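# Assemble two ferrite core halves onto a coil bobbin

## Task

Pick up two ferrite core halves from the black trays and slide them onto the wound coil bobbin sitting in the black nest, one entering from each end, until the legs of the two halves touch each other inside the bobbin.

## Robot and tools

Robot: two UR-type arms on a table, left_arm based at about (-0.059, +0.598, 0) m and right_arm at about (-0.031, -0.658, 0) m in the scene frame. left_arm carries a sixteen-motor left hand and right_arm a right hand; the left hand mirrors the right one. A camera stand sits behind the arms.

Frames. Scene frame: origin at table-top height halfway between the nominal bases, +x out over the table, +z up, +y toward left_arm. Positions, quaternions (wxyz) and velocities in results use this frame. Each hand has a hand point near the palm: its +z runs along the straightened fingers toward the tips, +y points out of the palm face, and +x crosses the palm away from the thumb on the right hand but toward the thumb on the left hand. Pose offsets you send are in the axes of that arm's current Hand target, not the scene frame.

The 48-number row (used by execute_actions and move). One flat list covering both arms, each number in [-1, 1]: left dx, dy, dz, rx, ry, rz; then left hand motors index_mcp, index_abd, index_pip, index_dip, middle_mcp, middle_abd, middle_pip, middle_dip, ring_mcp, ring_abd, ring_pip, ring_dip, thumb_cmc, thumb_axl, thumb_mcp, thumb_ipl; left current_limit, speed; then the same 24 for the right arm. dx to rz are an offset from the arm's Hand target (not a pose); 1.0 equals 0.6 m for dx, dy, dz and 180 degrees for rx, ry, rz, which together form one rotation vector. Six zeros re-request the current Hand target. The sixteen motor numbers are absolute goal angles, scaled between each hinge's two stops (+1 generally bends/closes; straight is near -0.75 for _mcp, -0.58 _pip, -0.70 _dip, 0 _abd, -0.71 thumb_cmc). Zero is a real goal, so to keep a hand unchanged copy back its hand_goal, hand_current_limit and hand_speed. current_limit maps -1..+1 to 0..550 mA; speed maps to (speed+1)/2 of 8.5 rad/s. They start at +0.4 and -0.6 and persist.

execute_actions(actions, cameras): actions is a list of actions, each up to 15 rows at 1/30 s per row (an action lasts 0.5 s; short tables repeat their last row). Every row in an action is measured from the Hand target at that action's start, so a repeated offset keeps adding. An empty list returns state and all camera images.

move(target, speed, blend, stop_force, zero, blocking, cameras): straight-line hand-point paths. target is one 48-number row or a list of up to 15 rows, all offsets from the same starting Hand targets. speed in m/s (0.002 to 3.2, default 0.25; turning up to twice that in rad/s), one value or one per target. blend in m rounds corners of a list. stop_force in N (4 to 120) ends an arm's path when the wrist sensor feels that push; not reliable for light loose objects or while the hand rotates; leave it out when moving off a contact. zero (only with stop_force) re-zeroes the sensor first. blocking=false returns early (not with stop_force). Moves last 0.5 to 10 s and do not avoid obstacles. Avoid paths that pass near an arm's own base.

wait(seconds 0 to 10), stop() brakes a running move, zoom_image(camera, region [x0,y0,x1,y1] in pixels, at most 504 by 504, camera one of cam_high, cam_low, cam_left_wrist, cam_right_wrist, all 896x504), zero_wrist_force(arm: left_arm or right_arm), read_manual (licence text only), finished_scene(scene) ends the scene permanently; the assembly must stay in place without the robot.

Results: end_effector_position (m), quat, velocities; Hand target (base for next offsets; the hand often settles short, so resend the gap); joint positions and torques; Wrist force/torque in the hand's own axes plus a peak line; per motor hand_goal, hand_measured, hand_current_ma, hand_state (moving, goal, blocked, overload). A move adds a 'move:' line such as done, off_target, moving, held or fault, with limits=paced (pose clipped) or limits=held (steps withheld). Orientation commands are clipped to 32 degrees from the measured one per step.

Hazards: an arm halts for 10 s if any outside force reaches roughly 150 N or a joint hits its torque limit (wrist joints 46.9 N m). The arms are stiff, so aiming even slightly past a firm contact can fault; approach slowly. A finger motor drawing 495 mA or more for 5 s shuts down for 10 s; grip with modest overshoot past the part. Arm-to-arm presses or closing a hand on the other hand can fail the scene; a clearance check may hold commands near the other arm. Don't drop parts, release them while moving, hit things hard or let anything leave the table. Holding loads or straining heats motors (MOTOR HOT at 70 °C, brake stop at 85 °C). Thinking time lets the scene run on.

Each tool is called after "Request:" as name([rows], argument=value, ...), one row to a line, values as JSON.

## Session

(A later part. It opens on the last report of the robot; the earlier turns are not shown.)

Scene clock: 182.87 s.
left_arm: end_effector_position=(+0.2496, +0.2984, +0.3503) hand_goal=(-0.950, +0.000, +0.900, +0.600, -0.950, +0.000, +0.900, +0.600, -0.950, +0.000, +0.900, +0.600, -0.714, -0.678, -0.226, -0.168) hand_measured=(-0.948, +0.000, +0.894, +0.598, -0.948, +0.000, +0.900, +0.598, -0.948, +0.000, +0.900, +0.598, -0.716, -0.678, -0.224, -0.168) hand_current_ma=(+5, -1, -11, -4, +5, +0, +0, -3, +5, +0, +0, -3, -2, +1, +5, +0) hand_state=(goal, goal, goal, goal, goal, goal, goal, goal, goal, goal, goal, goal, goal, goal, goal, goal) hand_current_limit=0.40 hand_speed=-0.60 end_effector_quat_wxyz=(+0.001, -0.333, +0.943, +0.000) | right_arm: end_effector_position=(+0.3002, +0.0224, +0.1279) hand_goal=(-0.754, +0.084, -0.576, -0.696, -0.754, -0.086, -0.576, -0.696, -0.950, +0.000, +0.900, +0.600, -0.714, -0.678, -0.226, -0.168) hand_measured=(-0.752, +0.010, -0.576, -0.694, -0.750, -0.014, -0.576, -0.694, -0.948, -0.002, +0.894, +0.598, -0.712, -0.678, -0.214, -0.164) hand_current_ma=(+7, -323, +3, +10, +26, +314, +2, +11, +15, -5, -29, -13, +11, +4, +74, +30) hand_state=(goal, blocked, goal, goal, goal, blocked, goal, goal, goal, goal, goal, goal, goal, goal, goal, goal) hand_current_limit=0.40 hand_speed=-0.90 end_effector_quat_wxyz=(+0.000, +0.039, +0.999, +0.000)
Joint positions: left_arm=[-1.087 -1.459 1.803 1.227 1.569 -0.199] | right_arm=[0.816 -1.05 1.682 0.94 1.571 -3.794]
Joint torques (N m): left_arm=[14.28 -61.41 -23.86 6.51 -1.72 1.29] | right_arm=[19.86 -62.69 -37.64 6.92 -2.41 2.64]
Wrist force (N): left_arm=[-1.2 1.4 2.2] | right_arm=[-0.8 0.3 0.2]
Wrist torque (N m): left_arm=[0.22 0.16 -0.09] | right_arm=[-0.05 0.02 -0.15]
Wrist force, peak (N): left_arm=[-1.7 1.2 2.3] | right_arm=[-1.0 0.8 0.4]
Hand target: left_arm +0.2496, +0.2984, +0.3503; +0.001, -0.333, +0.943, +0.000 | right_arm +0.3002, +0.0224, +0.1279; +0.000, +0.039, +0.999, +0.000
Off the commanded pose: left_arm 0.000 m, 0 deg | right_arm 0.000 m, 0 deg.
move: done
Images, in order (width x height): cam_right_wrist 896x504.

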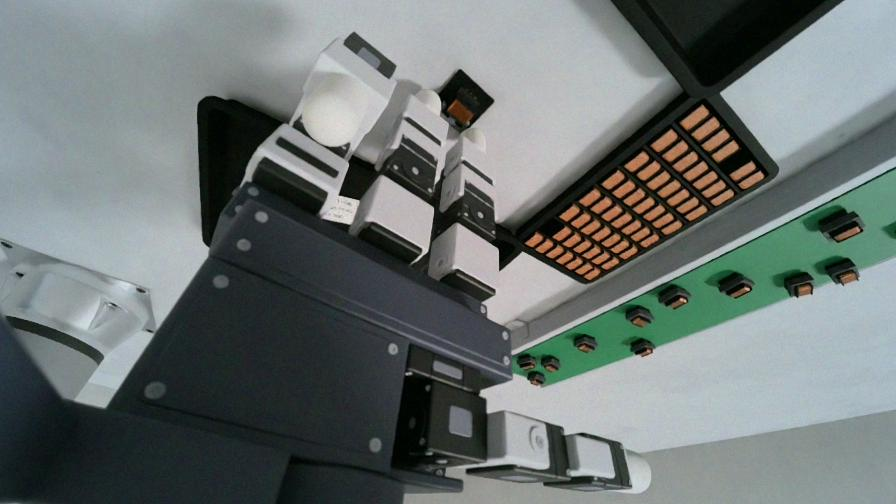

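Request:
move(target=[0,0,0,0,0,0,-0.95,0,0.9,0.6,-0.95,0,0.9,0.6,-0.95,0,0.9,0.6,-0.714,-0.678,-0.226,-0.168,0.4,-0.6,0,0.0033,0,0,0,0,-0.754,0.085,-0.576,-0.696,-0.754,-0.085,-0.576,-0.696,-0.95,0,0.9,0.6,-0.714,-0.678,-0.226,-0.168,0.4,-0.9], speed=0.008, stop_force=4, cameras=["cam_right_wrist"])

Request:
zoom_image(camera="cam_right_wrist", region=[428, 84, 492, 148])

Scene clock: 184.47 s.
left_arm: end_effector_position=(+0.2496, +0.2984, +0.3503) hand_goal=(-0.950, +0.000, +0.900, +0.600, -0.950, +0.000, +0.900, +0.600, -0.950, +0.000, +0.900, +0.600, -0.714, -0.678, -0.226, -0.168) hand_measured=(-0.948, +0.000, +0.894, +0.598, -0.948, +0.000, +0.900, +0.598, -0.948, +0.000, +0.900, +0.598, -0.716, -0.678, -0.224, -0.168) hand_current_ma=(+5, -1, -11, -4, +5, +0, +0, -3, +5, +0, +0, -3, -2, +1, +5, +0) hand_state=(goal, goal, goal, goal, goal, goal, goal, goal, goal, goal, goal, goal, goal, goal, goal, goal) hand_current_limit=0.40 hand_speed=-0.60 end_effector_quat_wxyz=(+0.001, -0.333, +0.943, +0.000) | right_arm: end_effector_position=(+0.3004, +0.0244, +0.1279) hand_goal=(-0.754, +0.084, -0.576, -0.696, -0.754, -0.086, -0.576, -0.696, -0.950, +0.000, +0.900, +0.600, -0.714, -0.678, -0.226, -0.168) hand_measured=(-0.752, +0.010, -0.576, -0.694, -0.750, -0.014, -0.576, -0.694, -0.948, -0.002, +0.894, +0.598, -0.712, -0.678, -0.214, -0.164) hand_current_ma=(+7, -323, +3, +10, +26, +314, +2, +11, +15, -5, -29, -13, +11, +4, +74, +30) hand_state=(goal, blocked, goal, goal, goal, blocked, goal, goal, goal, goal, goal, goal, goal, goal, goal, goal) hand_current_limit=0.40 hand_speed=-0.90 end_effector_quat_wxyz=(+0.000, +0.039, +0.999, +0.000)
Joint positions: left_arm=[-1.087 -1.459 1.803 1.227 1.569 -0.199] | right_arm=[0.818 -1.047 1.678 0.942 1.571 -3.792]
Joint torques (N m): left_arm=[13.45 -63.26 -22.78 5.86 -2.18 2.01] | right_arm=[19.5 -62.92 -36.73 7.06 -2.45 2.39]
Wrist force (N): left_arm=[-1.5 1.0 1.9] | right_arm=[-0.8 0.1 0.4]
Wrist torque (N m): left_arm=[0.20 0.18 -0.10] | right_arm=[-0.08 0.02 -0.16]
Wrist force, peak (N): left_arm=[-1.4 1.2 2.4] | right_arm=[-1.0 0.7 0.8]
Hand target: left_arm +0.2496, +0.2984, +0.3503; +0.001, -0.333, +0.943, +0.000 | right_arm +0.3004, +0.0244, +0.1279; +0.000, +0.039, +0.999, +0.000
Off the commanded pose: left_arm 0.000 m, 0 deg | right_arm 0.000 m, 0 deg.
move: done
Images, in order (width x height): cam_right_wrist 896x504.

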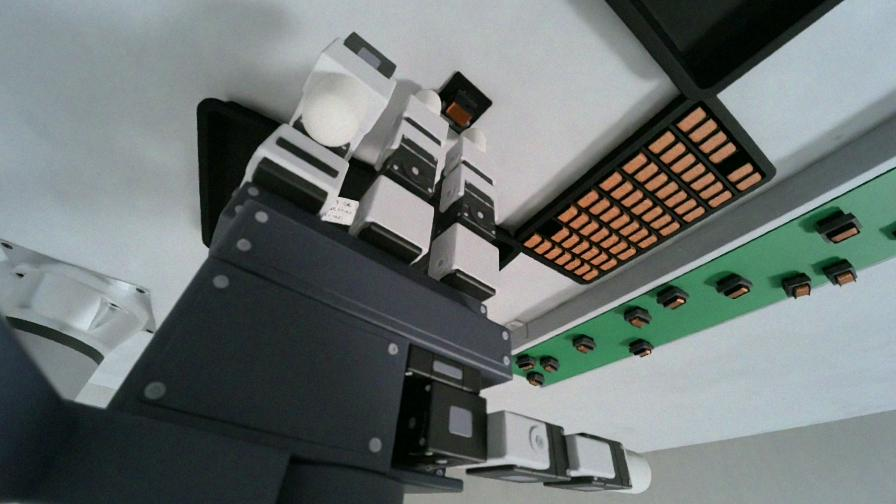

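Scaled by 7.875 from the camera's 896x504 image, which has a finer 1280x720 frame.

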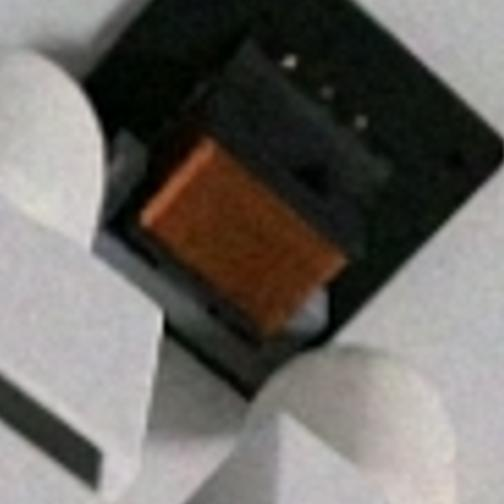

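Request:
move(target=[0,0,0,0,0,0,-0.95,0,0.9,0.6,-0.95,0,0.9,0.6,-0.95,0,0.9,0.6,-0.714,-0.678,-0.226,-0.168,0.4,-0.6,0,0.0045,0,0,0,0,-0.754,0.085,-0.576,-0.696,-0.754,-0.085,-0.576,-0.696,-0.95,0,0.9,0.6,-0.714,-0.678,-0.226,-0.168,0.4,-0.9], speed=0.008, stop_force=4, cameras=["cam_right_wrist"])

Request:
zoom_image(camera="cam_right_wrist", region=[428, 84, 492, 148])

Scene clock: 186.10 s.
left_arm: end_effector_position=(+0.2496, +0.2984, +0.3503) hand_goal=(-0.950, +0.000, +0.900, +0.600, -0.950, +0.000, +0.900, +0.600, -0.950, +0.000, +0.900, +0.600, -0.714, -0.678, -0.226, -0.168) hand_measured=(-0.948, +0.000, +0.894, +0.598, -0.948, +0.000, +0.900, +0.598, -0.948, +0.000, +0.900, +0.598, -0.716, -0.678, -0.224, -0.168) hand_current_ma=(+5, -1, -11, -4, +5, +0, +0, -3, +5, +0, +0, -3, -2, +1, +5, +0) hand_state=(goal, goal, goal, goal, goal, goal, goal, goal, goal, goal, goal, goal, goal, goal, goal, goal) hand_current_limit=0.40 hand_speed=-0.60 end_effector_quat_wxyz=(+0.001, -0.333, +0.943, +0.000) | right_arm: end_effector_position=(+0.3006, +0.0271, +0.1279) hand_goal=(-0.754, +0.084, -0.576, -0.696, -0.754, -0.086, -0.576, -0.696, -0.950, +0.000, +0.900, +0.600, -0.714, -0.678, -0.226, -0.168) hand_measured=(-0.752, +0.010, -0.576, -0.694, -0.750, -0.014, -0.576, -0.694, -0.948, -0.002, +0.894, +0.598, -0.712, -0.678, -0.214, -0.164) hand_current_ma=(+7, -323, +3, +10, +26, +314, +2, +11, +15, -5, -29, -13, +11, +4, +74, +30) hand_state=(goal, blocked, goal, goal, goal, blocked, goal, goal, goal, goal, goal, goal, goal, goal, goal, goal) hand_current_limit=0.40 hand_speed=-0.90 end_effector_quat_wxyz=(+0.000, +0.039, +0.999, +0.000)
Joint positions: left_arm=[-1.087 -1.459 1.803 1.227 1.569 -0.199] | right_arm=[0.82 -1.044 1.672 0.944 1.571 -3.79]
Joint torques (N m): left_arm=[10.99 -61.53 -24.52 5.62 -1.76 1.27] | right_arm=[20.29 -63.73 -37.32 7.42 -2.83 2.68]
Wrist force (N): left_arm=[-1.1 1.1 2.0] | right_arm=[-0.2 0.0 0.3]
Wrist torque (N m): left_arm=[0.20 0.14 -0.07] | right_arm=[-0.07 -0.07 -0.10]
Wrist force, peak (N): left_arm=[-1.6 1.1 2.4] | right_arm=[-1.4 0.0 0.5]
Hand target: left_arm +0.2496, +0.2984, +0.3503; +0.001, -0.333, +0.943, +0.000 | right_arm +0.3006, +0.0271, +0.1279; +0.000, +0.039, +0.999, +0.000
Off the commanded pose: left_arm 0.000 m, 0 deg | right_arm 0.000 m, 0 deg.
move: done
Images, in order (width x height): cam_right_wrist 896x504.

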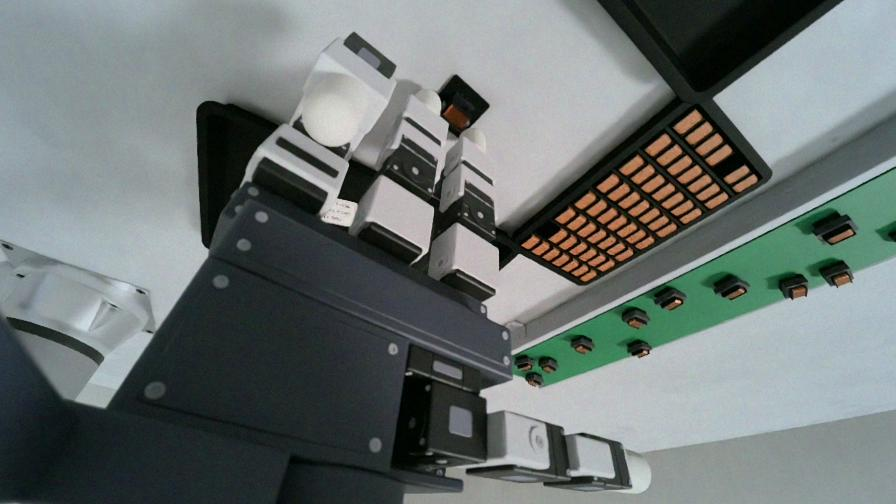

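Scaled by 7.875 from the camera's 896x504 image, which has a finer 1280x720 frame.

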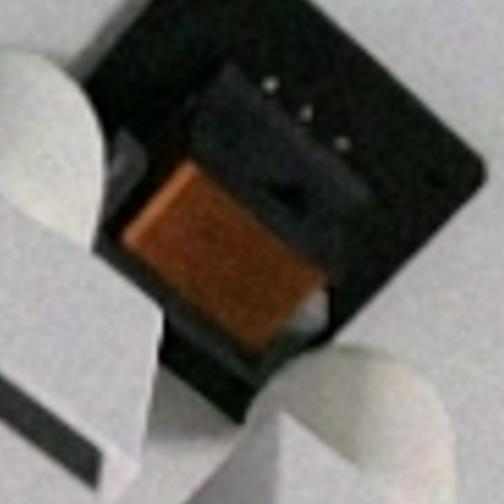

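Request:
move(target=[0,0,0,0,0,0,-0.95,0,0.9,0.6,-0.95,0,0.9,0.6,-0.95,0,0.9,0.6,-0.714,-0.678,-0.226,-0.168,0.4,-0.6,0,0.0042,0,0,0,0,-0.754,0.085,-0.576,-0.696,-0.754,-0.085,-0.576,-0.696,-0.95,0,0.9,0.6,-0.714,-0.678,-0.226,-0.168,0.4,-0.9], speed=0.005, stop_force=4, cameras=["cam_right_wrist"])

Request:
zoom_image(camera="cam_right_wrist", region=[428, 84, 492, 148])

Scene clock: 187.90 s.
left_arm: end_effector_position=(+0.2496, +0.2984, +0.3503) hand_goal=(-0.950, +0.000, +0.900, +0.600, -0.950, +0.000, +0.900, +0.600, -0.950, +0.000, +0.900, +0.600, -0.714, -0.678, -0.226, -0.168) hand_measured=(-0.948, +0.000, +0.894, +0.598, -0.948, +0.000, +0.900, +0.598, -0.948, +0.000, +0.900, +0.598, -0.716, -0.678, -0.224, -0.168) hand_current_ma=(+5, -1, -11, -4, +5, +0, +0, -3, +5, +0, +0, -3, -2, +1, +5, +0) hand_state=(goal, goal, goal, goal, goal, goal, goal, goal, goal, goal, goal, goal, goal, goal, goal, goal) hand_current_limit=0.40 hand_speed=-0.60 end_effector_quat_wxyz=(+0.001, -0.333, +0.943, +0.000) | right_arm: end_effector_position=(+0.3008, +0.0296, +0.1279) hand_goal=(-0.754, +0.084, -0.576, -0.696, -0.754, -0.086, -0.576, -0.696, -0.950, +0.000, +0.900, +0.600, -0.714, -0.678, -0.226, -0.168) hand_measured=(-0.760, +0.010, -0.580, -0.696, -0.756, -0.014, -0.576, -0.696, -0.948, -0.002, +0.894, +0.598, -0.712, -0.678, -0.214, -0.164) hand_current_ma=(-34, -323, -17, -3, -9, +314, -2, +4, +15, -5, -29, -13, +11, +4, +74, +30) hand_state=(goal, blocked, goal, goal, goal, blocked, goal, goal, goal, goal, goal, goal, goal, goal, goal, goal) hand_current_limit=0.40 hand_speed=-0.90 end_effector_quat_wxyz=(+0.000, +0.039, +0.999, +0.000)
Joint positions: left_arm=[-1.087 -1.459 1.803 1.227 1.569 -0.199] | right_arm=[0.822 -1.041 1.667 0.946 1.571 -3.787]
Joint torques (N m): left_arm=[9.05 -62.86 -24.69 5.4 -2.42 1.7] | right_arm=[19.69 -62.81 -37.38 6.77 -2.41 2.34]
Wrist force (N): left_arm=[-1.3 0.7 2.3] | right_arm=[-0.5 -0.7 0.0]
Wrist torque (N m): left_arm=[0.13 0.16 -0.07] | right_arm=[0.01 -0.01 -0.13]
Wrist force, peak (N): left_arm=[-1.8 1.0 2.2] | right_arm=[-1.0 0.5 0.6]
Hand target: left_arm +0.2496, +0.2984, +0.3503; +0.001, -0.333, +0.943, +0.000 | right_arm +0.3008, +0.0296, +0.1279; +0.000, +0.039, +0.999, +0.000
Off the commanded pose: left_arm 0.000 m, 0 deg | right_arm 0.000 m, 0 deg.
move: done
Images, in order (width x height): cam_right_wrist 896x504.

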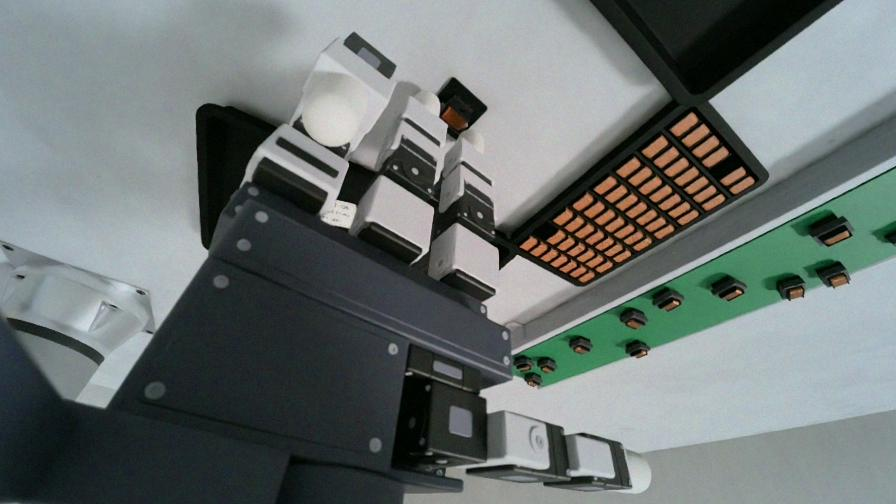

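Scaled by 7.875 from the camera's 896x504 image, which has a finer 1280x720 frame.

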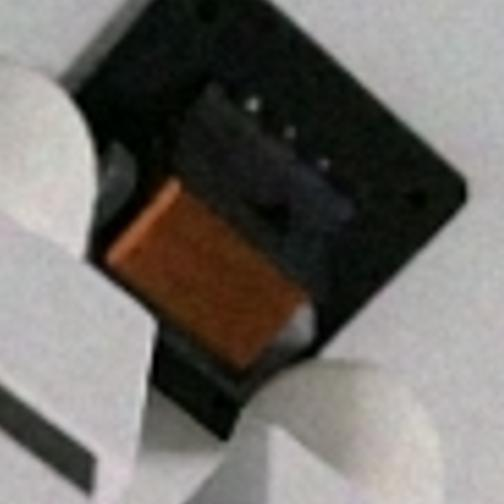

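Request:
move([
  [0,0,0,0,0,0,-0.95,0,0.9,0.6,-0.95,0,0.9,0.6,-0.95,0,0.9,0.6,-0.714,-0.678,-0.226,-0.168,0.4,-0.6,0,-0.0012,0,0,0,0,-0.754,0.085,-0.576,-0.696,-0.754,-0.085,-0.576,-0.696,-0.95,0,0.9,0.6,-0.714,-0.678,-0.226,-0.168,0.4,-0.93],
  [0,0,0,0,0,0,-0.95,0,0.9,0.6,-0.95,0,0.9,0.6,-0.95,0,0.9,0.6,-0.714,-0.678,-0.226,-0.168,0.4,-0.6,0,-0.0012,0,0,0,0,-0.754,-0.04,-0.576,-0.696,-0.754,0.04,-0.576,-0.696,-0.95,0,0.9,0.6,-0.714,-0.678,-0.226,-0.168,0.4,-0.93],
], speed=0.02, cameras=["cam_right_wrist"])

Request:
zoom_image(camera="cam_right_wrist", region=[428, 84, 492, 148])

Scene clock: 189.90 s.
left_arm: end_effector_position=(+0.2496, +0.2984, +0.3503) hand_goal=(-0.950, +0.000, +0.900, +0.600, -0.950, +0.000, +0.900, +0.600, -0.950, +0.000, +0.900, +0.600, -0.714, -0.678, -0.226, -0.168) hand_measured=(-0.948, +0.000, +0.894, +0.598, -0.948, +0.000, +0.900, +0.598, -0.948, +0.000, +0.900, +0.598, -0.716, -0.678, -0.224, -0.168) hand_current_ma=(+5, -1, -11, -4, +5, +0, +0, -3, +5, +0, +0, -3, -2, +1, +5, +0) hand_state=(goal, goal, goal, goal, goal, goal, goal, goal, goal, goal, goal, goal, goal, goal, goal, goal) hand_current_limit=0.40 hand_speed=-0.60 end_effector_quat_wxyz=(+0.001, -0.333, +0.943, +0.000) | right_arm: end_effector_position=(+0.3008, +0.0289, +0.1279) hand_goal=(-0.754, -0.040, -0.576, -0.696, -0.754, +0.040, -0.576, -0.696, -0.950, +0.000, +0.900, +0.600, -0.714, -0.678, -0.226, -0.168) hand_measured=(-0.756, -0.036, -0.578, -0.696, -0.754, +0.036, -0.576, -0.696, -0.948, -0.002, +0.894, +0.598, -0.712, -0.678, -0.214, -0.164) hand_current_ma=(-8, +15, -14, -3, +1, -14, -2, +4, +15, -5, -29, -13, +11, +4, +74, +30) hand_state=(goal, goal, goal, goal, goal, goal, goal, goal, goal, goal, goal, goal, goal, goal, goal, goal) hand_current_limit=0.40 hand_speed=-0.93 end_effector_quat_wxyz=(+0.000, +0.039, +0.999, +0.000)
Joint positions: left_arm=[-1.087 -1.459 1.803 1.227 1.569 -0.199] | right_arm=[0.822 -1.041 1.668 0.945 1.571 -3.788]
Joint torques (N m): left_arm=[11.75 -62.78 -24.45 5.63 -1.69 1.72] | right_arm=[-16.34 -85.08 -18.7 1.06 -2.02 -2.51]
Wrist force (N): left_arm=[-1.7 0.6 2.1] | right_arm=[-0.7 0.6 0.0]
Wrist torque (N m): left_arm=[0.12 0.21 -0.11] | right_arm=[0.01 0.01 -0.05]
Wrist force, peak (N): left_arm=[-1.6 1.5 2.3] | right_arm=[-1.1 0.4 0.5]
Hand target: left_arm +0.2496, +0.2984, +0.3503; +0.001, -0.333, +0.943, +0.000 | right_arm +0.3008, +0.0289, +0.1279; +0.000, +0.039, +0.999, +0.000
Off the commanded pose: left_arm 0.000 m, 0 deg | right_arm 0.000 m, 0 deg.
move: done
Images, in order (width x height): cam_right_wrist 896x504.

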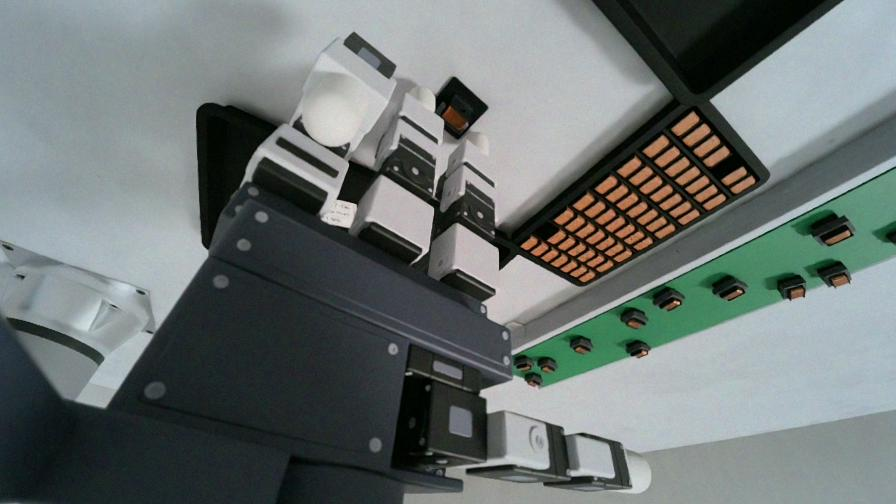

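Scaled by 7.875 from the camera's 896x504 image, which has a finer 1280x720 frame.

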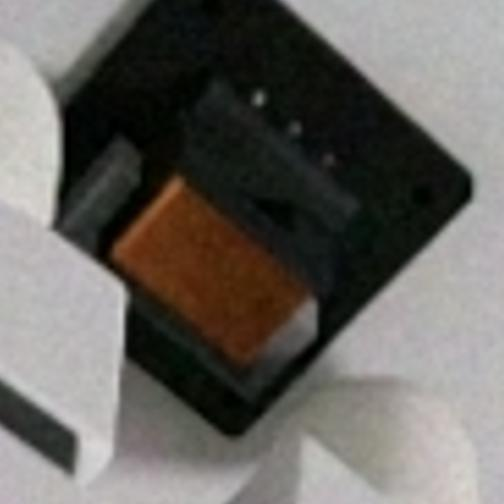

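Request:
move(target=[0,0,0,0,0,0,-0.95,0,0.9,0.6,-0.95,0,0.9,0.6,-0.95,0,0.9,0.6,-0.714,-0.678,-0.226,-0.168,0.4,-0.6,0,-0.0083,-0.06,0,0,0,-0.754,-0.07,-0.576,-0.696,-0.754,0.07,-0.576,-0.696,-0.95,0,0.9,0.6,-0.714,-0.678,-0.226,-0.168,0.4,-0.9], speed=0.08, cameras=["cam_right_wrist"])

Request:
zoom_image(camera="cam_right_wrist", region=[428, 60, 502, 134])

Request:
move(target=[0,0,0,0,0,0,-0.95,0,0.9,0.6,-0.95,0,0.9,0.6,-0.95,0,0.9,0.6,-0.714,-0.678,-0.226,-0.168,0.4,-0.6,-0.1422,-0.3317,-0.0102,0,0,0.0278,-0.754,-0.07,-0.576,-0.696,-0.754,0.07,-0.576,-0.696,-0.95,0,0.9,0.6,-0.714,-0.678,-0.226,-0.168,0.4,-0.9], speed=0.2, cameras=["cam_right_wrist"])

Request:
zoom_image(camera="cam_right_wrist", region=[390, 40, 530, 170])

Scene clock: 192.10 s.
left_arm: end_effector_position=(+0.2496, +0.2984, +0.3503) hand_goal=(-0.950, +0.000, +0.900, +0.600, -0.950, +0.000, +0.900, +0.600, -0.950, +0.000, +0.900, +0.600, -0.714, -0.678, -0.226, -0.168) hand_measured=(-0.948, +0.000, +0.894, +0.598, -0.948, +0.000, +0.900, +0.598, -0.948, +0.000, +0.900, +0.598, -0.716, -0.678, -0.224, -0.168) hand_current_ma=(+5, -1, -11, -4, +5, +0, +0, -3, +5, +0, +0, -3, -2, +1, +5, +0) hand_state=(goal, goal, goal, goal, goal, goal, goal, goal, goal, goal, goal, goal, goal, goal, goal, goal) hand_current_limit=0.40 hand_speed=-0.60 end_effector_quat_wxyz=(+0.001, -0.333, +0.943, +0.000) | right_arm: end_effector_position=(+0.3004, +0.0239, +0.1638) hand_goal=(-0.754, -0.070, -0.576, -0.696, -0.754, +0.070, -0.576, -0.696, -0.950, +0.000, +0.900, +0.600, -0.714, -0.678, -0.226, -0.168) hand_measured=(-0.756, -0.066, -0.578, -0.696, -0.754, +0.066, -0.576, -0.696, -0.948, -0.002, +0.894, +0.598, -0.712, -0.678, -0.214, -0.164) hand_current_ma=(-7, +16, -14, -3, +1, -15, -2, +4, +15, -5, -29, -13, +11, +4, +74, +30) hand_state=(goal, goal, goal, goal, goal, goal, goal, goal, goal, goal, goal, goal, goal, goal, goal, goal) hand_current_limit=0.40 hand_speed=-0.90 end_effector_quat_wxyz=(+0.000, +0.039, +0.999, +0.000)
Joint positions: left_arm=[-1.087 -1.459 1.803 1.227 1.569 -0.199] | right_arm=[0.817 -1.081 1.657 0.996 1.571 -3.793]
Joint torques (N m): left_arm=[9.25 -63.67 -24.04 6.09 -2.16 1.56] | right_arm=[-17.22 -81.93 -38.29 6.81 -1.48 -2.88]
Wrist force (N): left_arm=[-1.6 1.0 2.2] | right_arm=[0.2 0.1 0.3]
Wrist torque (N m): left_arm=[0.17 0.20 -0.11] | right_arm=[-0.11 -0.07 0.14]
Wrist force, peak (N): left_arm=[-1.7 1.3 2.2] | right_arm=[-1.0 0.2 0.9]
Hand target: left_arm +0.2496, +0.2984, +0.3503; +0.001, -0.333, +0.943, +0.000 | right_arm +0.3004, +0.0239, +0.1639; +0.000, +0.039, +0.999, +0.000
Off the commanded pose: left_arm 0.000 m, 0 deg | right_arm 0.000 m, 0 deg.
move: done
Images, in order (width x height): cam_right_wrist 896x504.

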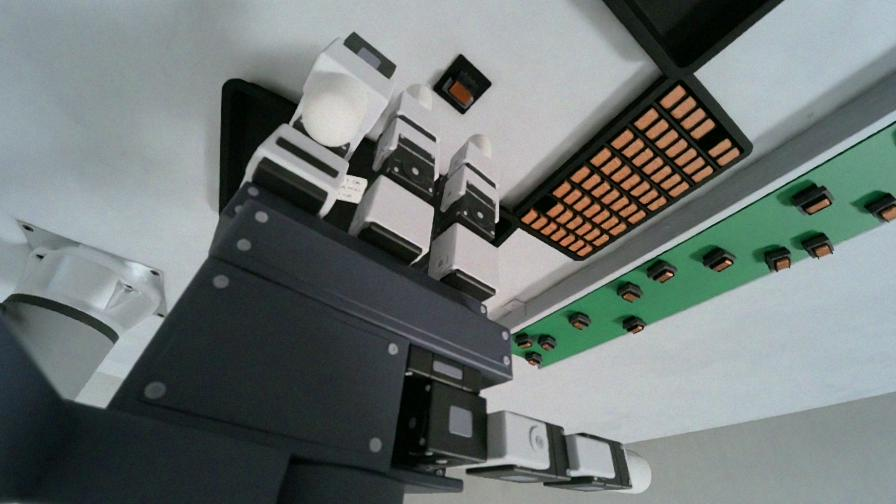

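Scaled by 6.811 from the camera's 896x504 image, which has a finer 1280x720 frame.

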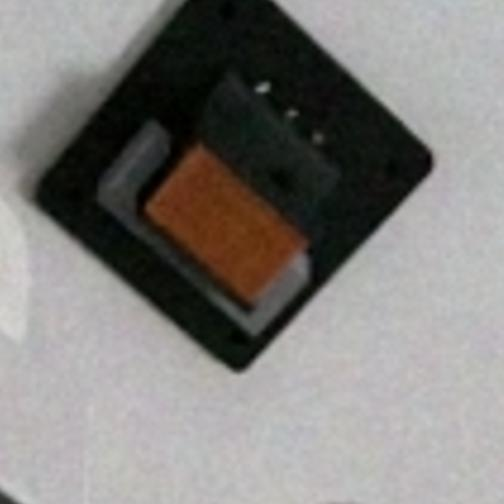

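Scene clock: 193.77 s.
left_arm: end_effector_position=(+0.2496, +0.2984, +0.3503) hand_goal=(-0.950, +0.000, +0.900, +0.600, -0.950, +0.000, +0.900, +0.600, -0.950, +0.000, +0.900, +0.600, -0.714, -0.678, -0.226, -0.168) hand_measured=(-0.948, +0.000, +0.894, +0.598, -0.948, +0.000, +0.900, +0.598, -0.948, +0.000, +0.900, +0.598, -0.716, -0.678, -0.224, -0.168) hand_current_ma=(+5, -1, -11, -4, +5, +0, +0, -3, +5, +0, +0, -3, -2, +1, +5, +0) hand_state=(goal, goal, goal, goal, goal, goal, goal, goal, goal, goal, goal, goal, goal, goal, goal, goal) hand_current_limit=0.40 hand_speed=-0.60 end_effector_quat_wxyz=(+0.001, -0.333, +0.943, +0.000) | right_arm: end_effector_position=(+0.3698, -0.1811, +0.1701) hand_goal=(-0.754, -0.070, -0.576, -0.696, -0.754, +0.070, -0.576, -0.696, -0.950, +0.000, +0.900, +0.600, -0.714, -0.678, -0.226, -0.168) hand_measured=(-0.754, -0.066, -0.578, -0.696, -0.754, +0.066, -0.576, -0.696, -0.948, -0.002, +0.894, +0.598, -0.712, -0.678, -0.214, -0.164) hand_current_ma=(-2, +15, -13, -3, +1, -14, -2, +4, +14, -5, -29, -13, +9, +4, +74, +30) hand_state=(goal, goal, goal, goal, goal, goal, goal, goal, goal, goal, goal, goal, goal, goal, goal, goal) hand_current_limit=0.40 hand_speed=-0.90 end_effector_quat_wxyz=(+0.000, +0.083, +0.997, -0.001)
Joint positions: left_arm=[-1.087 -1.459 1.803 1.227 1.569 -0.199] | right_arm=[0.475 -1.276 1.936 0.912 1.571 -4.048]
Joint torques (N m): left_arm=[9.86 -63.61 -25.11 6.11 -1.21 1.61] | right_arm=[-15.25 -64.54 -17.98 0.65 -2.94 -2.51]
Wrist force (N): left_arm=[-1.5 1.0 2.1] | right_arm=[-0.1 -0.1 0.2]
Wrist torque (N m): left_arm=[0.17 0.19 -0.10] | right_arm=[-0.11 0.03 0.09]
Wrist force, peak (N): left_arm=[-1.6 1.0 2.4] | right_arm=[0.4 1.6 0.2]
Hand target: left_arm +0.2496, +0.2984, +0.3503; +0.001, -0.333, +0.943, +0.000 | right_arm +0.3698, -0.1812, +0.1701; +0.000, +0.083, +0.997, -0.001
Off the commanded pose: left_arm 0.000 m, 0 deg | right_arm 0.000 m, 0 deg.
move: done
Images, in order (width x height): cam_right_wrist 896x504.

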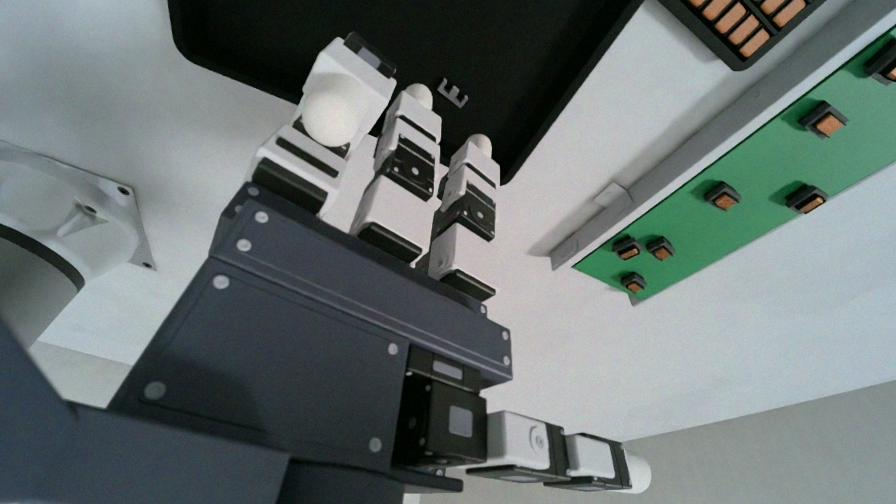

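Scaled by 3.600 from the camera's 896x504 image, which has a finer 1280x720 frame.

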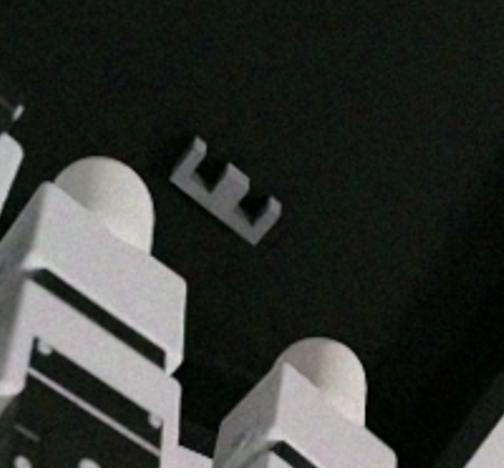

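Request:
move(target=[0,0,0,0,0,0,-0.95,0,0.9,0.6,-0.95,0,0.9,0.6,-0.95,0,0.9,0.6,-0.714,-0.678,-0.226,-0.168,0.4,-0.6,0.0063,-0.002,0.0602,0,0,-0.0083,-0.754,-0.06,-0.576,-0.696,-0.754,0.06,-0.576,-0.696,-0.95,0,0.9,0.6,-0.714,-0.678,-0.226,-0.168,0.4,-0.9], speed=0.08, cameras=["cam_right_wrist"])

Request:
zoom_image(camera="cam_right_wrist", region=[400, 70, 510, 170])

Scene clock: 195.83 s.
left_arm: end_effector_position=(+0.2496, +0.2984, +0.3503) hand_goal=(-0.950, +0.000, +0.900, +0.600, -0.950, +0.000, +0.900, +0.600, -0.950, +0.000, +0.900, +0.600, -0.714, -0.678, -0.226, -0.168) hand_measured=(-0.948, +0.000, +0.894, +0.598, -0.948, +0.000, +0.900, +0.598, -0.948, +0.000, +0.900, +0.598, -0.716, -0.678, -0.224, -0.168) hand_current_ma=(+5, -1, -11, -4, +5, +0, +0, -3, +5, +0, +0, -3, -2, +1, +5, +0) hand_state=(goal, goal, goal, goal, goal, goal, goal, goal, goal, goal, goal, goal, goal, goal, goal, goal) hand_current_limit=0.40 hand_speed=-0.60 end_effector_quat_wxyz=(+0.001, -0.333, +0.943, +0.000) | right_arm: end_effector_position=(+0.3659, -0.1818, +0.1341) hand_goal=(-0.754, -0.060, -0.576, -0.696, -0.754, +0.060, -0.576, -0.696, -0.950, +0.000, +0.900, +0.600, -0.714, -0.678, -0.226, -0.168) hand_measured=(-0.754, -0.062, -0.578, -0.696, -0.754, +0.062, -0.576, -0.696, -0.948, -0.002, +0.894, +0.598, -0.712, -0.678, -0.214, -0.164) hand_current_ma=(-2, -11, -13, -3, +1, +10, -2, +4, +14, -5, -29, -13, +9, +4, +74, +30) hand_state=(goal, goal, goal, goal, goal, goal, goal, goal, goal, goal, goal, goal, goal, goal, goal, goal) hand_current_limit=0.40 hand_speed=-0.90 end_effector_quat_wxyz=(+0.000, +0.070, +0.998, -0.001)
Joint positions: left_arm=[-1.087 -1.459 1.803 1.227 1.569 -0.199] | right_arm=[0.474 -1.239 1.965 0.846 1.571 -4.075]
Joint torques (N m): left_arm=[9.26 -61.97 -22.13 5.31 -1.79 1.56] | right_arm=[-16.65 -42.35 -15.75 0.78 0.8 -2.58]
Wrist force (N): left_arm=[-1.2 0.9 2.1] | right_arm=[-0.1 0.2 0.2]
Wrist torque (N m): left_arm=[0.17 0.16 -0.08] | right_arm=[-0.07 0.03 0.09]
Wrist force, peak (N): left_arm=[-1.6 1.4 1.9] | right_arm=[0.9 0.6 0.1]
Hand target: left_arm +0.2496, +0.2984, +0.3503; +0.001, -0.333, +0.943, +0.000 | right_arm +0.3659, -0.1818, +0.1340; +0.000, +0.070, +0.998, -0.001
Off the commanded pose: left_arm 0.000 m, 0 deg | right_arm 0.000 m, 0 deg.
move: done
Images, in order (width x height): cam_right_wrist 896x504.

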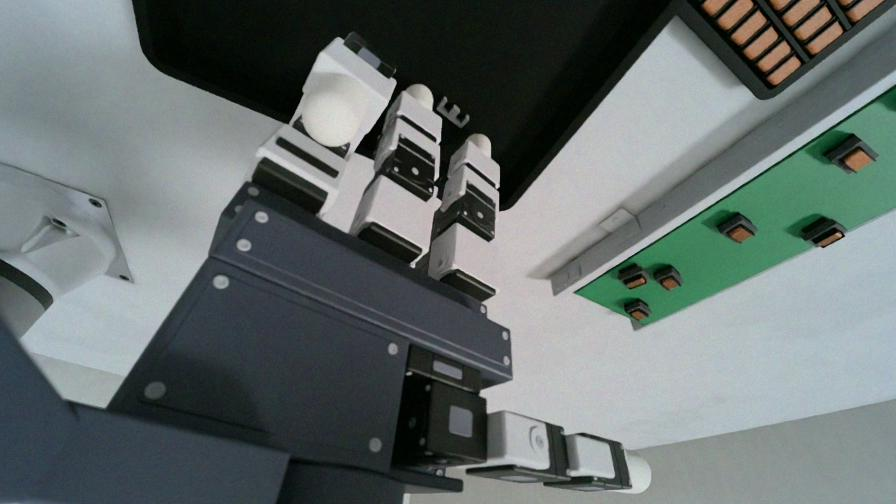

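Scaled by 4.582 from the camera's 896x504 image, which has a finer 1280x720 frame.

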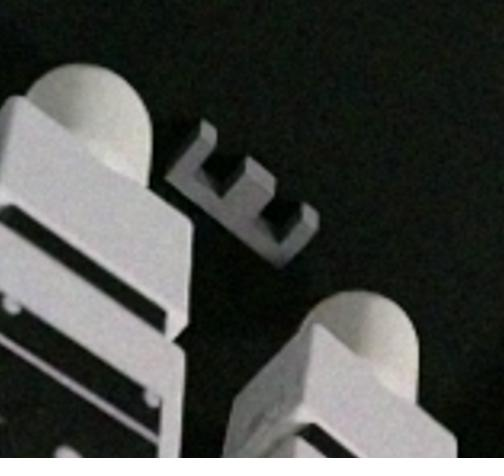

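Request:
move(target=[0,0,0,0,0,0,-0.95,0,0.9,0.6,-0.95,0,0.9,0.6,-0.95,0,0.9,0.6,-0.714,-0.678,-0.226,-0.168,0.4,-0.6,0,0,0.0154,0,0,0,-0.754,-0.06,-0.576,-0.696,-0.754,0.06,-0.576,-0.696,-0.95,0,0.9,0.6,-0.714,-0.678,-0.226,-0.168,0.4,-0.9], speed=0.01, stop_force=4)

Request:
move(target=[0,0,0,0,0,0,-0.95,0,0.9,0.6,-0.95,0,0.9,0.6,-0.95,0,0.9,0.6,-0.714,-0.678,-0.226,-0.168,0.4,-0.6,0,0,0,0,0,0,-0.754,0.085,-0.576,-0.696,-0.754,-0.085,-0.576,-0.696,-0.95,0,0.9,0.6,-0.714,-0.678,-0.226,-0.168,0.4,-0.9], speed=0.02, cameras=["cam_right_wrist"])

Request:
zoom_image(camera="cam_right_wrist", region=[400, 70, 510, 170])

Scene clock: 198.90 s.
left_arm: end_effector_position=(+0.2496, +0.2984, +0.3503) hand_goal=(-0.950, +0.000, +0.900, +0.600, -0.950, +0.000, +0.900, +0.600, -0.950, +0.000, +0.900, +0.600, -0.714, -0.678, -0.226, -0.168) hand_measured=(-0.948, +0.000, +0.894, +0.598, -0.948, +0.000, +0.900, +0.598, -0.948, +0.000, +0.900, +0.598, -0.716, -0.678, -0.224, -0.168) hand_current_ma=(+5, -1, -11, -4, +5, +0, +0, -3, +5, +0, +0, -3, -2, +1, +5, +0) hand_state=(goal, goal, goal, goal, goal, goal, goal, goal, goal, goal, goal, goal, goal, goal, goal, goal) hand_current_limit=0.40 hand_speed=-0.60 end_effector_quat_wxyz=(+0.001, -0.333, +0.943, +0.000) | right_arm: end_effector_position=(+0.3659, -0.1818, +0.1248) hand_goal=(-0.754, -0.060, -0.576, -0.696, -0.754, +0.060, -0.576, -0.696, -0.950, +0.000, +0.900, +0.600, -0.714, -0.678, -0.226, -0.168) hand_measured=(-0.754, -0.062, -0.578, -0.696, -0.754, +0.062, -0.576, -0.696, -0.948, -0.002, +0.894, +0.598, -0.712, -0.678, -0.214, -0.164) hand_current_ma=(-2, -11, -13, -3, +1, +10, -2, +4, +14, -5, -29, -13, +9, +4, +74, +30) hand_state=(goal, goal, goal, goal, goal, goal, goal, goal, goal, goal, goal, goal, goal, goal, goal, goal) hand_current_limit=0.40 hand_speed=-0.90 end_effector_quat_wxyz=(+0.000, +0.070, +0.998, -0.001)
Joint positions: left_arm=[-1.087 -1.459 1.803 1.227 1.569 -0.199] | right_arm=[0.474 -1.228 1.971 0.829 1.571 -4.075]
Joint torques (N m): left_arm=[11.77 -61.54 -23.51 5.23 -1.69 1.32] | right_arm=[-16.28 -44.63 -15.56 0.72 0.98 -2.48]
Wrist force (N): left_arm=[-1.4 1.0 2.1] | right_arm=[0.2 0.0 -0.1]
Wrist torque (N m): left_arm=[0.18 0.17 -0.09] | right_arm=[-0.07 -0.01 0.09]
Wrist force, peak (N): left_arm=[-1.7 1.2 2.2] | right_arm=[0.5 0.4 0.4]
Hand target: left_arm +0.2496, +0.2984, +0.3503; +0.001, -0.333, +0.943, +0.000 | right_arm +0.3659, -0.1818, +0.1248; +0.000, +0.070, +0.998, -0.001
Off the commanded pose: left_arm 0.000 m, 0 deg | right_arm 0.000 m, 0 deg.
move: done

Scene clock: 199.40 s.
left_arm: end_effector_position=(+0.2496, +0.2984, +0.3503) hand_goal=(-0.950, +0.000, +0.900, +0.600, -0.950, +0.000, +0.900, +0.600, -0.950, +0.000, +0.900, +0.600, -0.714, -0.678, -0.226, -0.168) hand_measured=(-0.948, +0.000, +0.894, +0.598, -0.948, +0.000, +0.900, +0.598, -0.948, +0.000, +0.900, +0.598, -0.716, -0.678, -0.224, -0.168) hand_current_ma=(+5, -1, -11, -4, +5, +0, +0, -3, +5, +0, +0, -3, -2, +1, +5, +0) hand_state=(goal, goal, goal, goal, goal, goal, goal, goal, goal, goal, goal, goal, goal, goal, goal, goal) hand_current_limit=0.40 hand_speed=-0.60 end_effector_quat_wxyz=(+0.001, -0.333, +0.943, +0.000) | right_arm: end_effector_position=(+0.3659, -0.1818, +0.1248) hand_goal=(-0.754, +0.084, -0.576, -0.696, -0.754, -0.086, -0.576, -0.696, -0.950, +0.000, +0.900, +0.600, -0.714, -0.678, -0.226, -0.168) hand_measured=(-0.754, +0.010, -0.578, -0.696, -0.754, -0.016, -0.576, -0.696, -0.948, -0.002, +0.894, +0.598, -0.712, -0.678, -0.214, -0.164) hand_current_ma=(-2, -324, -13, -3, +1, +312, -2, +4, +14, -5, -29, -13, +9, +4, +74, +30) hand_state=(goal, blocked, goal, goal, goal, blocked, goal, goal, goal, goal, goal, goal, goal, goal, goal, goal) hand_current_limit=0.40 hand_speed=-0.90 end_effector_quat_wxyz=(+0.000, +0.070, +0.998, -0.001)
Joint positions: left_arm=[-1.087 -1.459 1.803 1.227 1.569 -0.199] | right_arm=[0.474 -1.228 1.971 0.829 1.571 -4.075]
Joint torques (N m): left_arm=[10.05 -64.06 -23.38 5.57 -1.55 1.85] | right_arm=[-14.38 -45.36 -15.56 0.54 1.06 -2.72]
Wrist force (N): left_arm=[-1.3 0.9 2.0] | right_arm=[0.3 0.0 0.3]
Wrist torque (N m): left_arm=[0.18 0.15 -0.08] | right_arm=[-0.09 -0.04 0.10]
Wrist force, peak (N): left_arm=[-1.6 1.3 2.0] | right_arm=[0.1 0.5 0.4]
Hand target: left_arm +0.2496, +0.2984, +0.3503; +0.001, -0.333, +0.943, +0.000 | right_arm +0.3659, -0.1818, +0.1248; +0.000, +0.070, +0.998, -0.001
Off the commanded pose: left_arm 0.000 m, 0 deg | right_arm 0.000 m, 0 deg.
move: done
Images, in order (width x height): cam_right_wrist 896x504.

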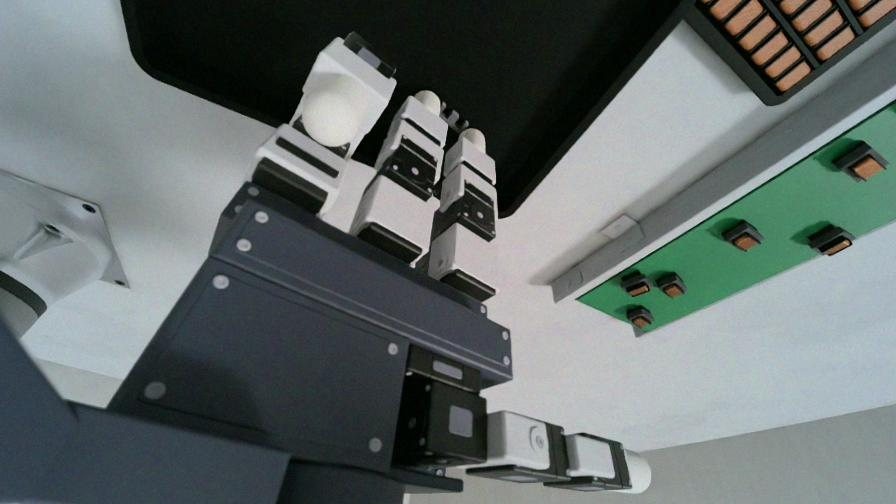

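Scaled by 4.582 from the camera's 896x504 image, which has a finer 1280x720 frame.

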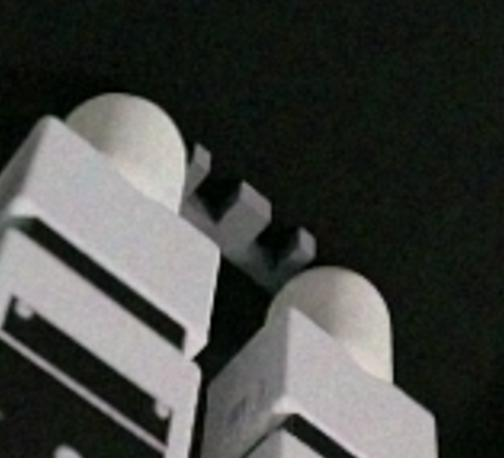

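Request:
move([
  [0,0,0,0,0,0,-0.95,0,0.9,0.6,-0.95,0,0.9,0.6,-0.95,0,0.9,0.6,-0.714,-0.678,-0.226,-0.168,0.4,-0.6,0,0,-0.125,0,0,0,-0.754,0.085,-0.576,-0.696,-0.754,-0.085,-0.576,-0.696,-0.95,0,0.9,0.6,-0.714,-0.678,-0.226,-0.168,0.4,-0.9],
  [0,0,0,0,0,0,-0.95,0,0.9,0.6,-0.95,0,0.9,0.6,-0.95,0,0.9,0.6,-0.714,-0.678,-0.226,-0.168,0.4,-0.6,0.0333,0.1667,-0.1417,0,0,0.4903,-0.754,0.085,-0.576,-0.696,-0.754,-0.085,-0.576,-0.696,-0.95,0,0.9,0.6,-0.714,-0.678,-0.226,-0.168,0.4,-0.9],
  [0,0,0,0,0,0,-0.95,0,0.9,0.6,-0.95,0,0.9,0.6,-0.95,0,0.9,0.6,-0.714,-0.678,-0.226,-0.168,0.4,-0.6,0.1422,0.1296,-0.0587,0,0,0.9806,-0.754,0.085,-0.576,-0.696,-0.754,-0.085,-0.576,-0.696,-0.95,0,0.9,0.6,-0.714,-0.678,-0.226,-0.168,0.4,-0.9],
], speed=0.3, blend=[0.01, 0.02, 0], cameras=["cam_right_wrist","cam_high"])

Request:
zoom_image(camera="cam_right_wrist", region=[420, 60, 510, 150])

Scene clock: 207.47 s.
left_arm: end_effector_position=(+0.2496, +0.2984, +0.3503) hand_goal=(-0.950, +0.000, +0.900, +0.600, -0.950, +0.000, +0.900, +0.600, -0.950, +0.000, +0.900, +0.600, -0.714, -0.678, -0.226, -0.168) hand_measured=(-0.948, +0.000, +0.894, +0.598, -0.948, +0.000, +0.900, +0.598, -0.948, +0.000, +0.900, +0.598, -0.716, -0.678, -0.224, -0.168) hand_current_ma=(+5, -1, -11, -4, +5, +0, +0, -3, +5, +0, +0, -3, -2, +1, +5, +0) hand_state=(goal, goal, goal, goal, goal, goal, goal, goal, goal, goal, goal, goal, goal, goal, goal, goal) hand_current_limit=0.40 hand_speed=-0.60 end_effector_quat_wxyz=(+0.001, -0.333, +0.943, +0.000) | right_arm: end_effector_position=(+0.2922, -0.0928, +0.1599) hand_goal=(-0.754, +0.084, -0.576, -0.696, -0.754, -0.086, -0.576, -0.696, -0.950, +0.000, +0.900, +0.600, -0.714, -0.678, -0.226, -0.168) hand_measured=(-0.754, +0.010, -0.578, -0.696, -0.754, -0.016, -0.576, -0.696, -0.948, -0.002, +0.894, +0.598, -0.712, -0.678, -0.214, -0.164) hand_current_ma=(-2, -324, -13, -3, +1, +312, -2, +4, +14, -5, -29, -13, +9, +4, +72, +29) hand_state=(goal, blocked, goal, goal, goal, blocked, goal, goal, goal, goal, goal, goal, goal, goal, goal, goal) hand_current_limit=0.40 hand_speed=-0.90 end_effector_quat_wxyz=(+0.001, +0.999, -0.039, +0.000)
Joint positions: left_arm=[-1.087 -1.459 1.803 1.227 1.569 -0.199] | right_arm=[0.81 -0.981 1.501 1.053 1.571 -0.658]
Joint torques (N m): left_arm=[10.43 -63.99 -23.47 6.03 -1.81 1.4] | right_arm=[-17.74 -90.32 -20.71 1 1.7 2.43]
Wrist force (N): left_arm=[-1.9 0.9 1.8] | right_arm=[-0.3 0.6 0.5]
Wrist torque (N m): left_arm=[0.19 0.24 -0.13] | right_arm=[-0.03 -0.01 -0.09]
Wrist force, peak (N): left_arm=[-1.7 1.3 2.4] | right_arm=[0.3 0.0 2.3]
Hand target: left_arm +0.2496, +0.2984, +0.3503; +0.001, -0.333, +0.943, +0.000 | right_arm +0.2922, -0.0928, +0.1600; +0.000, +0.999, -0.039, +0.000
Off the commanded pose: left_arm 0.000 m, 0 deg | right_arm 0.000 m, 0 deg.
move: done
Images, in order (width x height): cam_high 896x504, cam_right_wrist 896x504.

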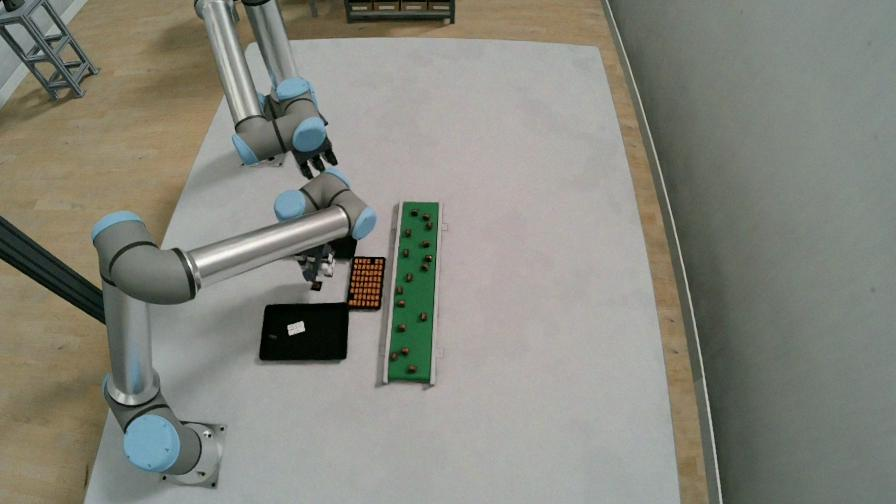

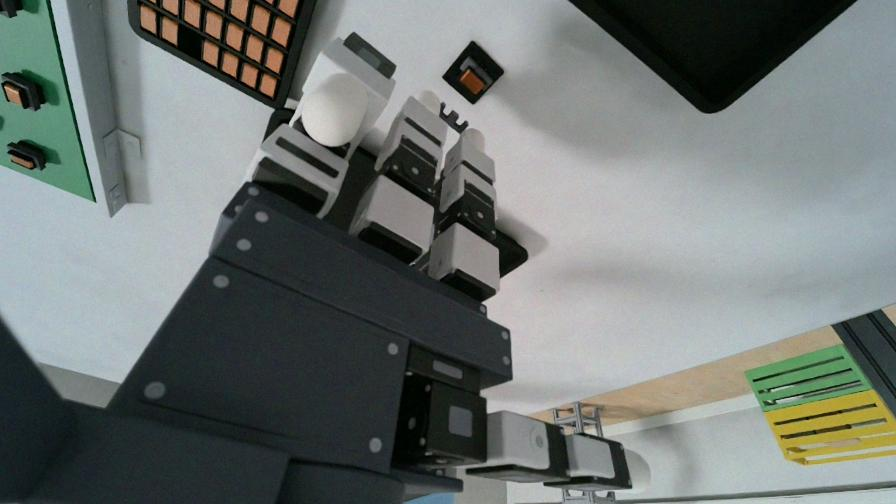

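Scaled by 5.600 from the camera's 896x504 image, which has a finer 1280x720 frame.

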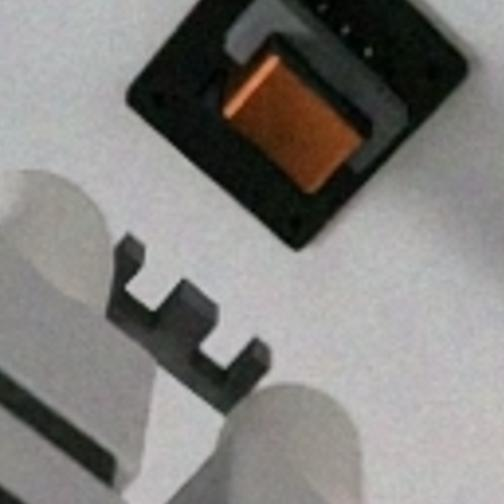

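Request:
move(target=[0,0,0,0,0,0,-0.95,0,0.9,0.6,-0.95,0,0.9,0.6,-0.95,0,0.9,0.6,-0.714,-0.678,-0.226,-0.168,0.4,-0.6,0,0,0.0533,0,0,0,-0.754,0.085,-0.576,-0.696,-0.754,-0.085,-0.576,-0.696,-0.95,0,0.9,0.6,-0.714,-0.678,-0.226,-0.168,0.4,-0.9], speed=0.06, cameras=["cam_right_wrist"])

Request:
zoom_image(camera="cam_right_wrist", region=[438, 74, 488, 124])

Scene clock: 209.50 s.
left_arm: end_effector_position=(+0.2496, +0.2984, +0.3503) hand_goal=(-0.950, +0.000, +0.900, +0.600, -0.950, +0.000, +0.900, +0.600, -0.950, +0.000, +0.900, +0.600, -0.714, -0.678, -0.226, -0.168) hand_measured=(-0.948, +0.000, +0.894, +0.598, -0.948, +0.000, +0.900, +0.598, -0.948, +0.000, +0.900, +0.598, -0.716, -0.678, -0.224, -0.168) hand_current_ma=(+5, -1, -11, -4, +5, +0, +0, -3, +5, +0, +0, -3, -2, +1, +5, +0) hand_state=(goal, goal, goal, goal, goal, goal, goal, goal, goal, goal, goal, goal, goal, goal, goal, goal) hand_current_limit=0.40 hand_speed=-0.60 end_effector_quat_wxyz=(+0.001, -0.333, +0.943, +0.000) | right_arm: end_effector_position=(+0.2922, -0.0929, +0.1281) hand_goal=(-0.754, +0.084, -0.576, -0.696, -0.754, -0.086, -0.576, -0.696, -0.950, +0.000, +0.900, +0.600, -0.714, -0.678, -0.226, -0.168) hand_measured=(-0.754, +0.010, -0.578, -0.696, -0.754, -0.016, -0.576, -0.696, -0.948, -0.002, +0.894, +0.598, -0.712, -0.678, -0.214, -0.164) hand_current_ma=(-2, -324, -13, -3, +1, +312, -2, +4, +14, -5, -29, -13, +9, +4, +72, +29) hand_state=(goal, blocked, goal, goal, goal, blocked, goal, goal, goal, goal, goal, goal, goal, goal, goal, goal) hand_current_limit=0.40 hand_speed=-0.90 end_effector_quat_wxyz=(+0.000, +0.999, -0.039, +0.000)
Joint positions: left_arm=[-1.087 -1.459 1.803 1.227 1.569 -0.199] | right_arm=[0.81 -0.955 1.52 1.006 1.571 -0.658]
Joint torques (N m): left_arm=[9 -60.75 -22.76 5.7 -1.63 1.35] | right_arm=[-15.46 -72.99 -20.01 0.71 1.83 2.6]
Wrist force (N): left_arm=[-1.2 1.1 2.1] | right_arm=[-0.4 0.6 0.4]
Wrist torque (N m): left_arm=[0.19 0.15 -0.08] | right_arm=[-0.06 0.02 -0.10]
Wrist force, peak (N): left_arm=[-1.7 1.1 2.1] | right_arm=[0.0 0.6 1.0]
Hand target: left_arm +0.2496, +0.2984, +0.3503; +0.001, -0.333, +0.943, +0.000 | right_arm +0.2922, -0.0929, +0.1280; +0.000, +0.999, -0.039, +0.000
Off the commanded pose: left_arm 0.000 m, 0 deg | right_arm 0.000 m, 0 deg.
move: done
Images, in order (width x height): cam_right_wrist 896x504.

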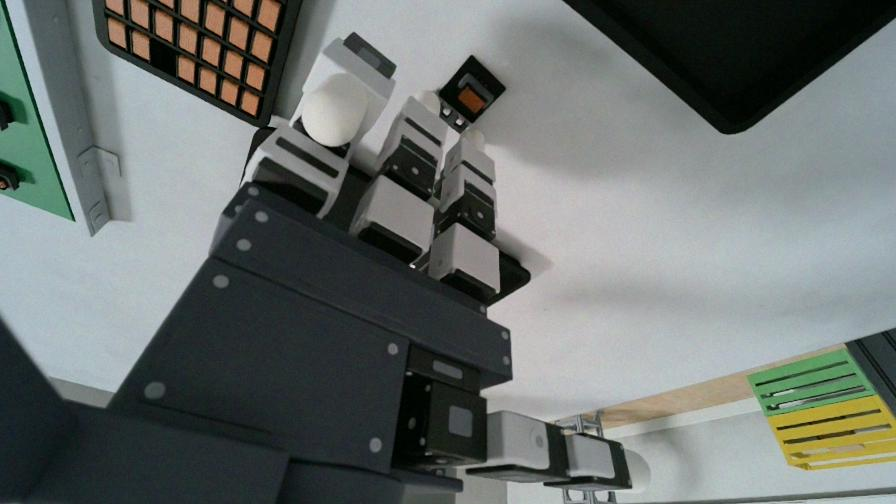

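Scaled by 10.080 from the camera's 896x504 image, which has a finer 1280x720 frame.

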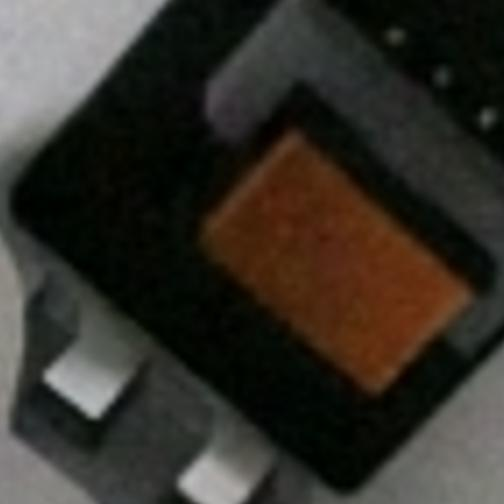

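Request:
zoom_image(camera="cam_right_wrist", region=[430, 90, 480, 140])

Scaled by 10.080 from the camera's 896x504 image, which has a finer 1280x720 frame.

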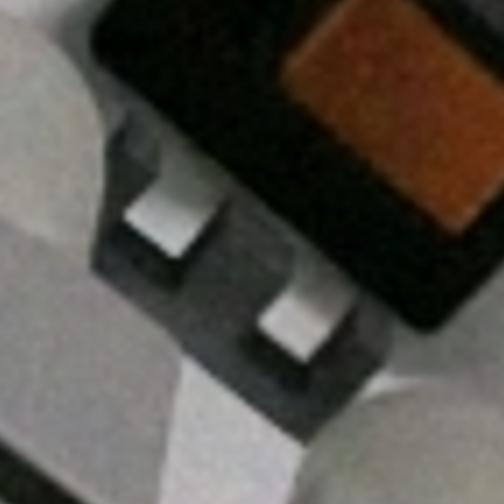

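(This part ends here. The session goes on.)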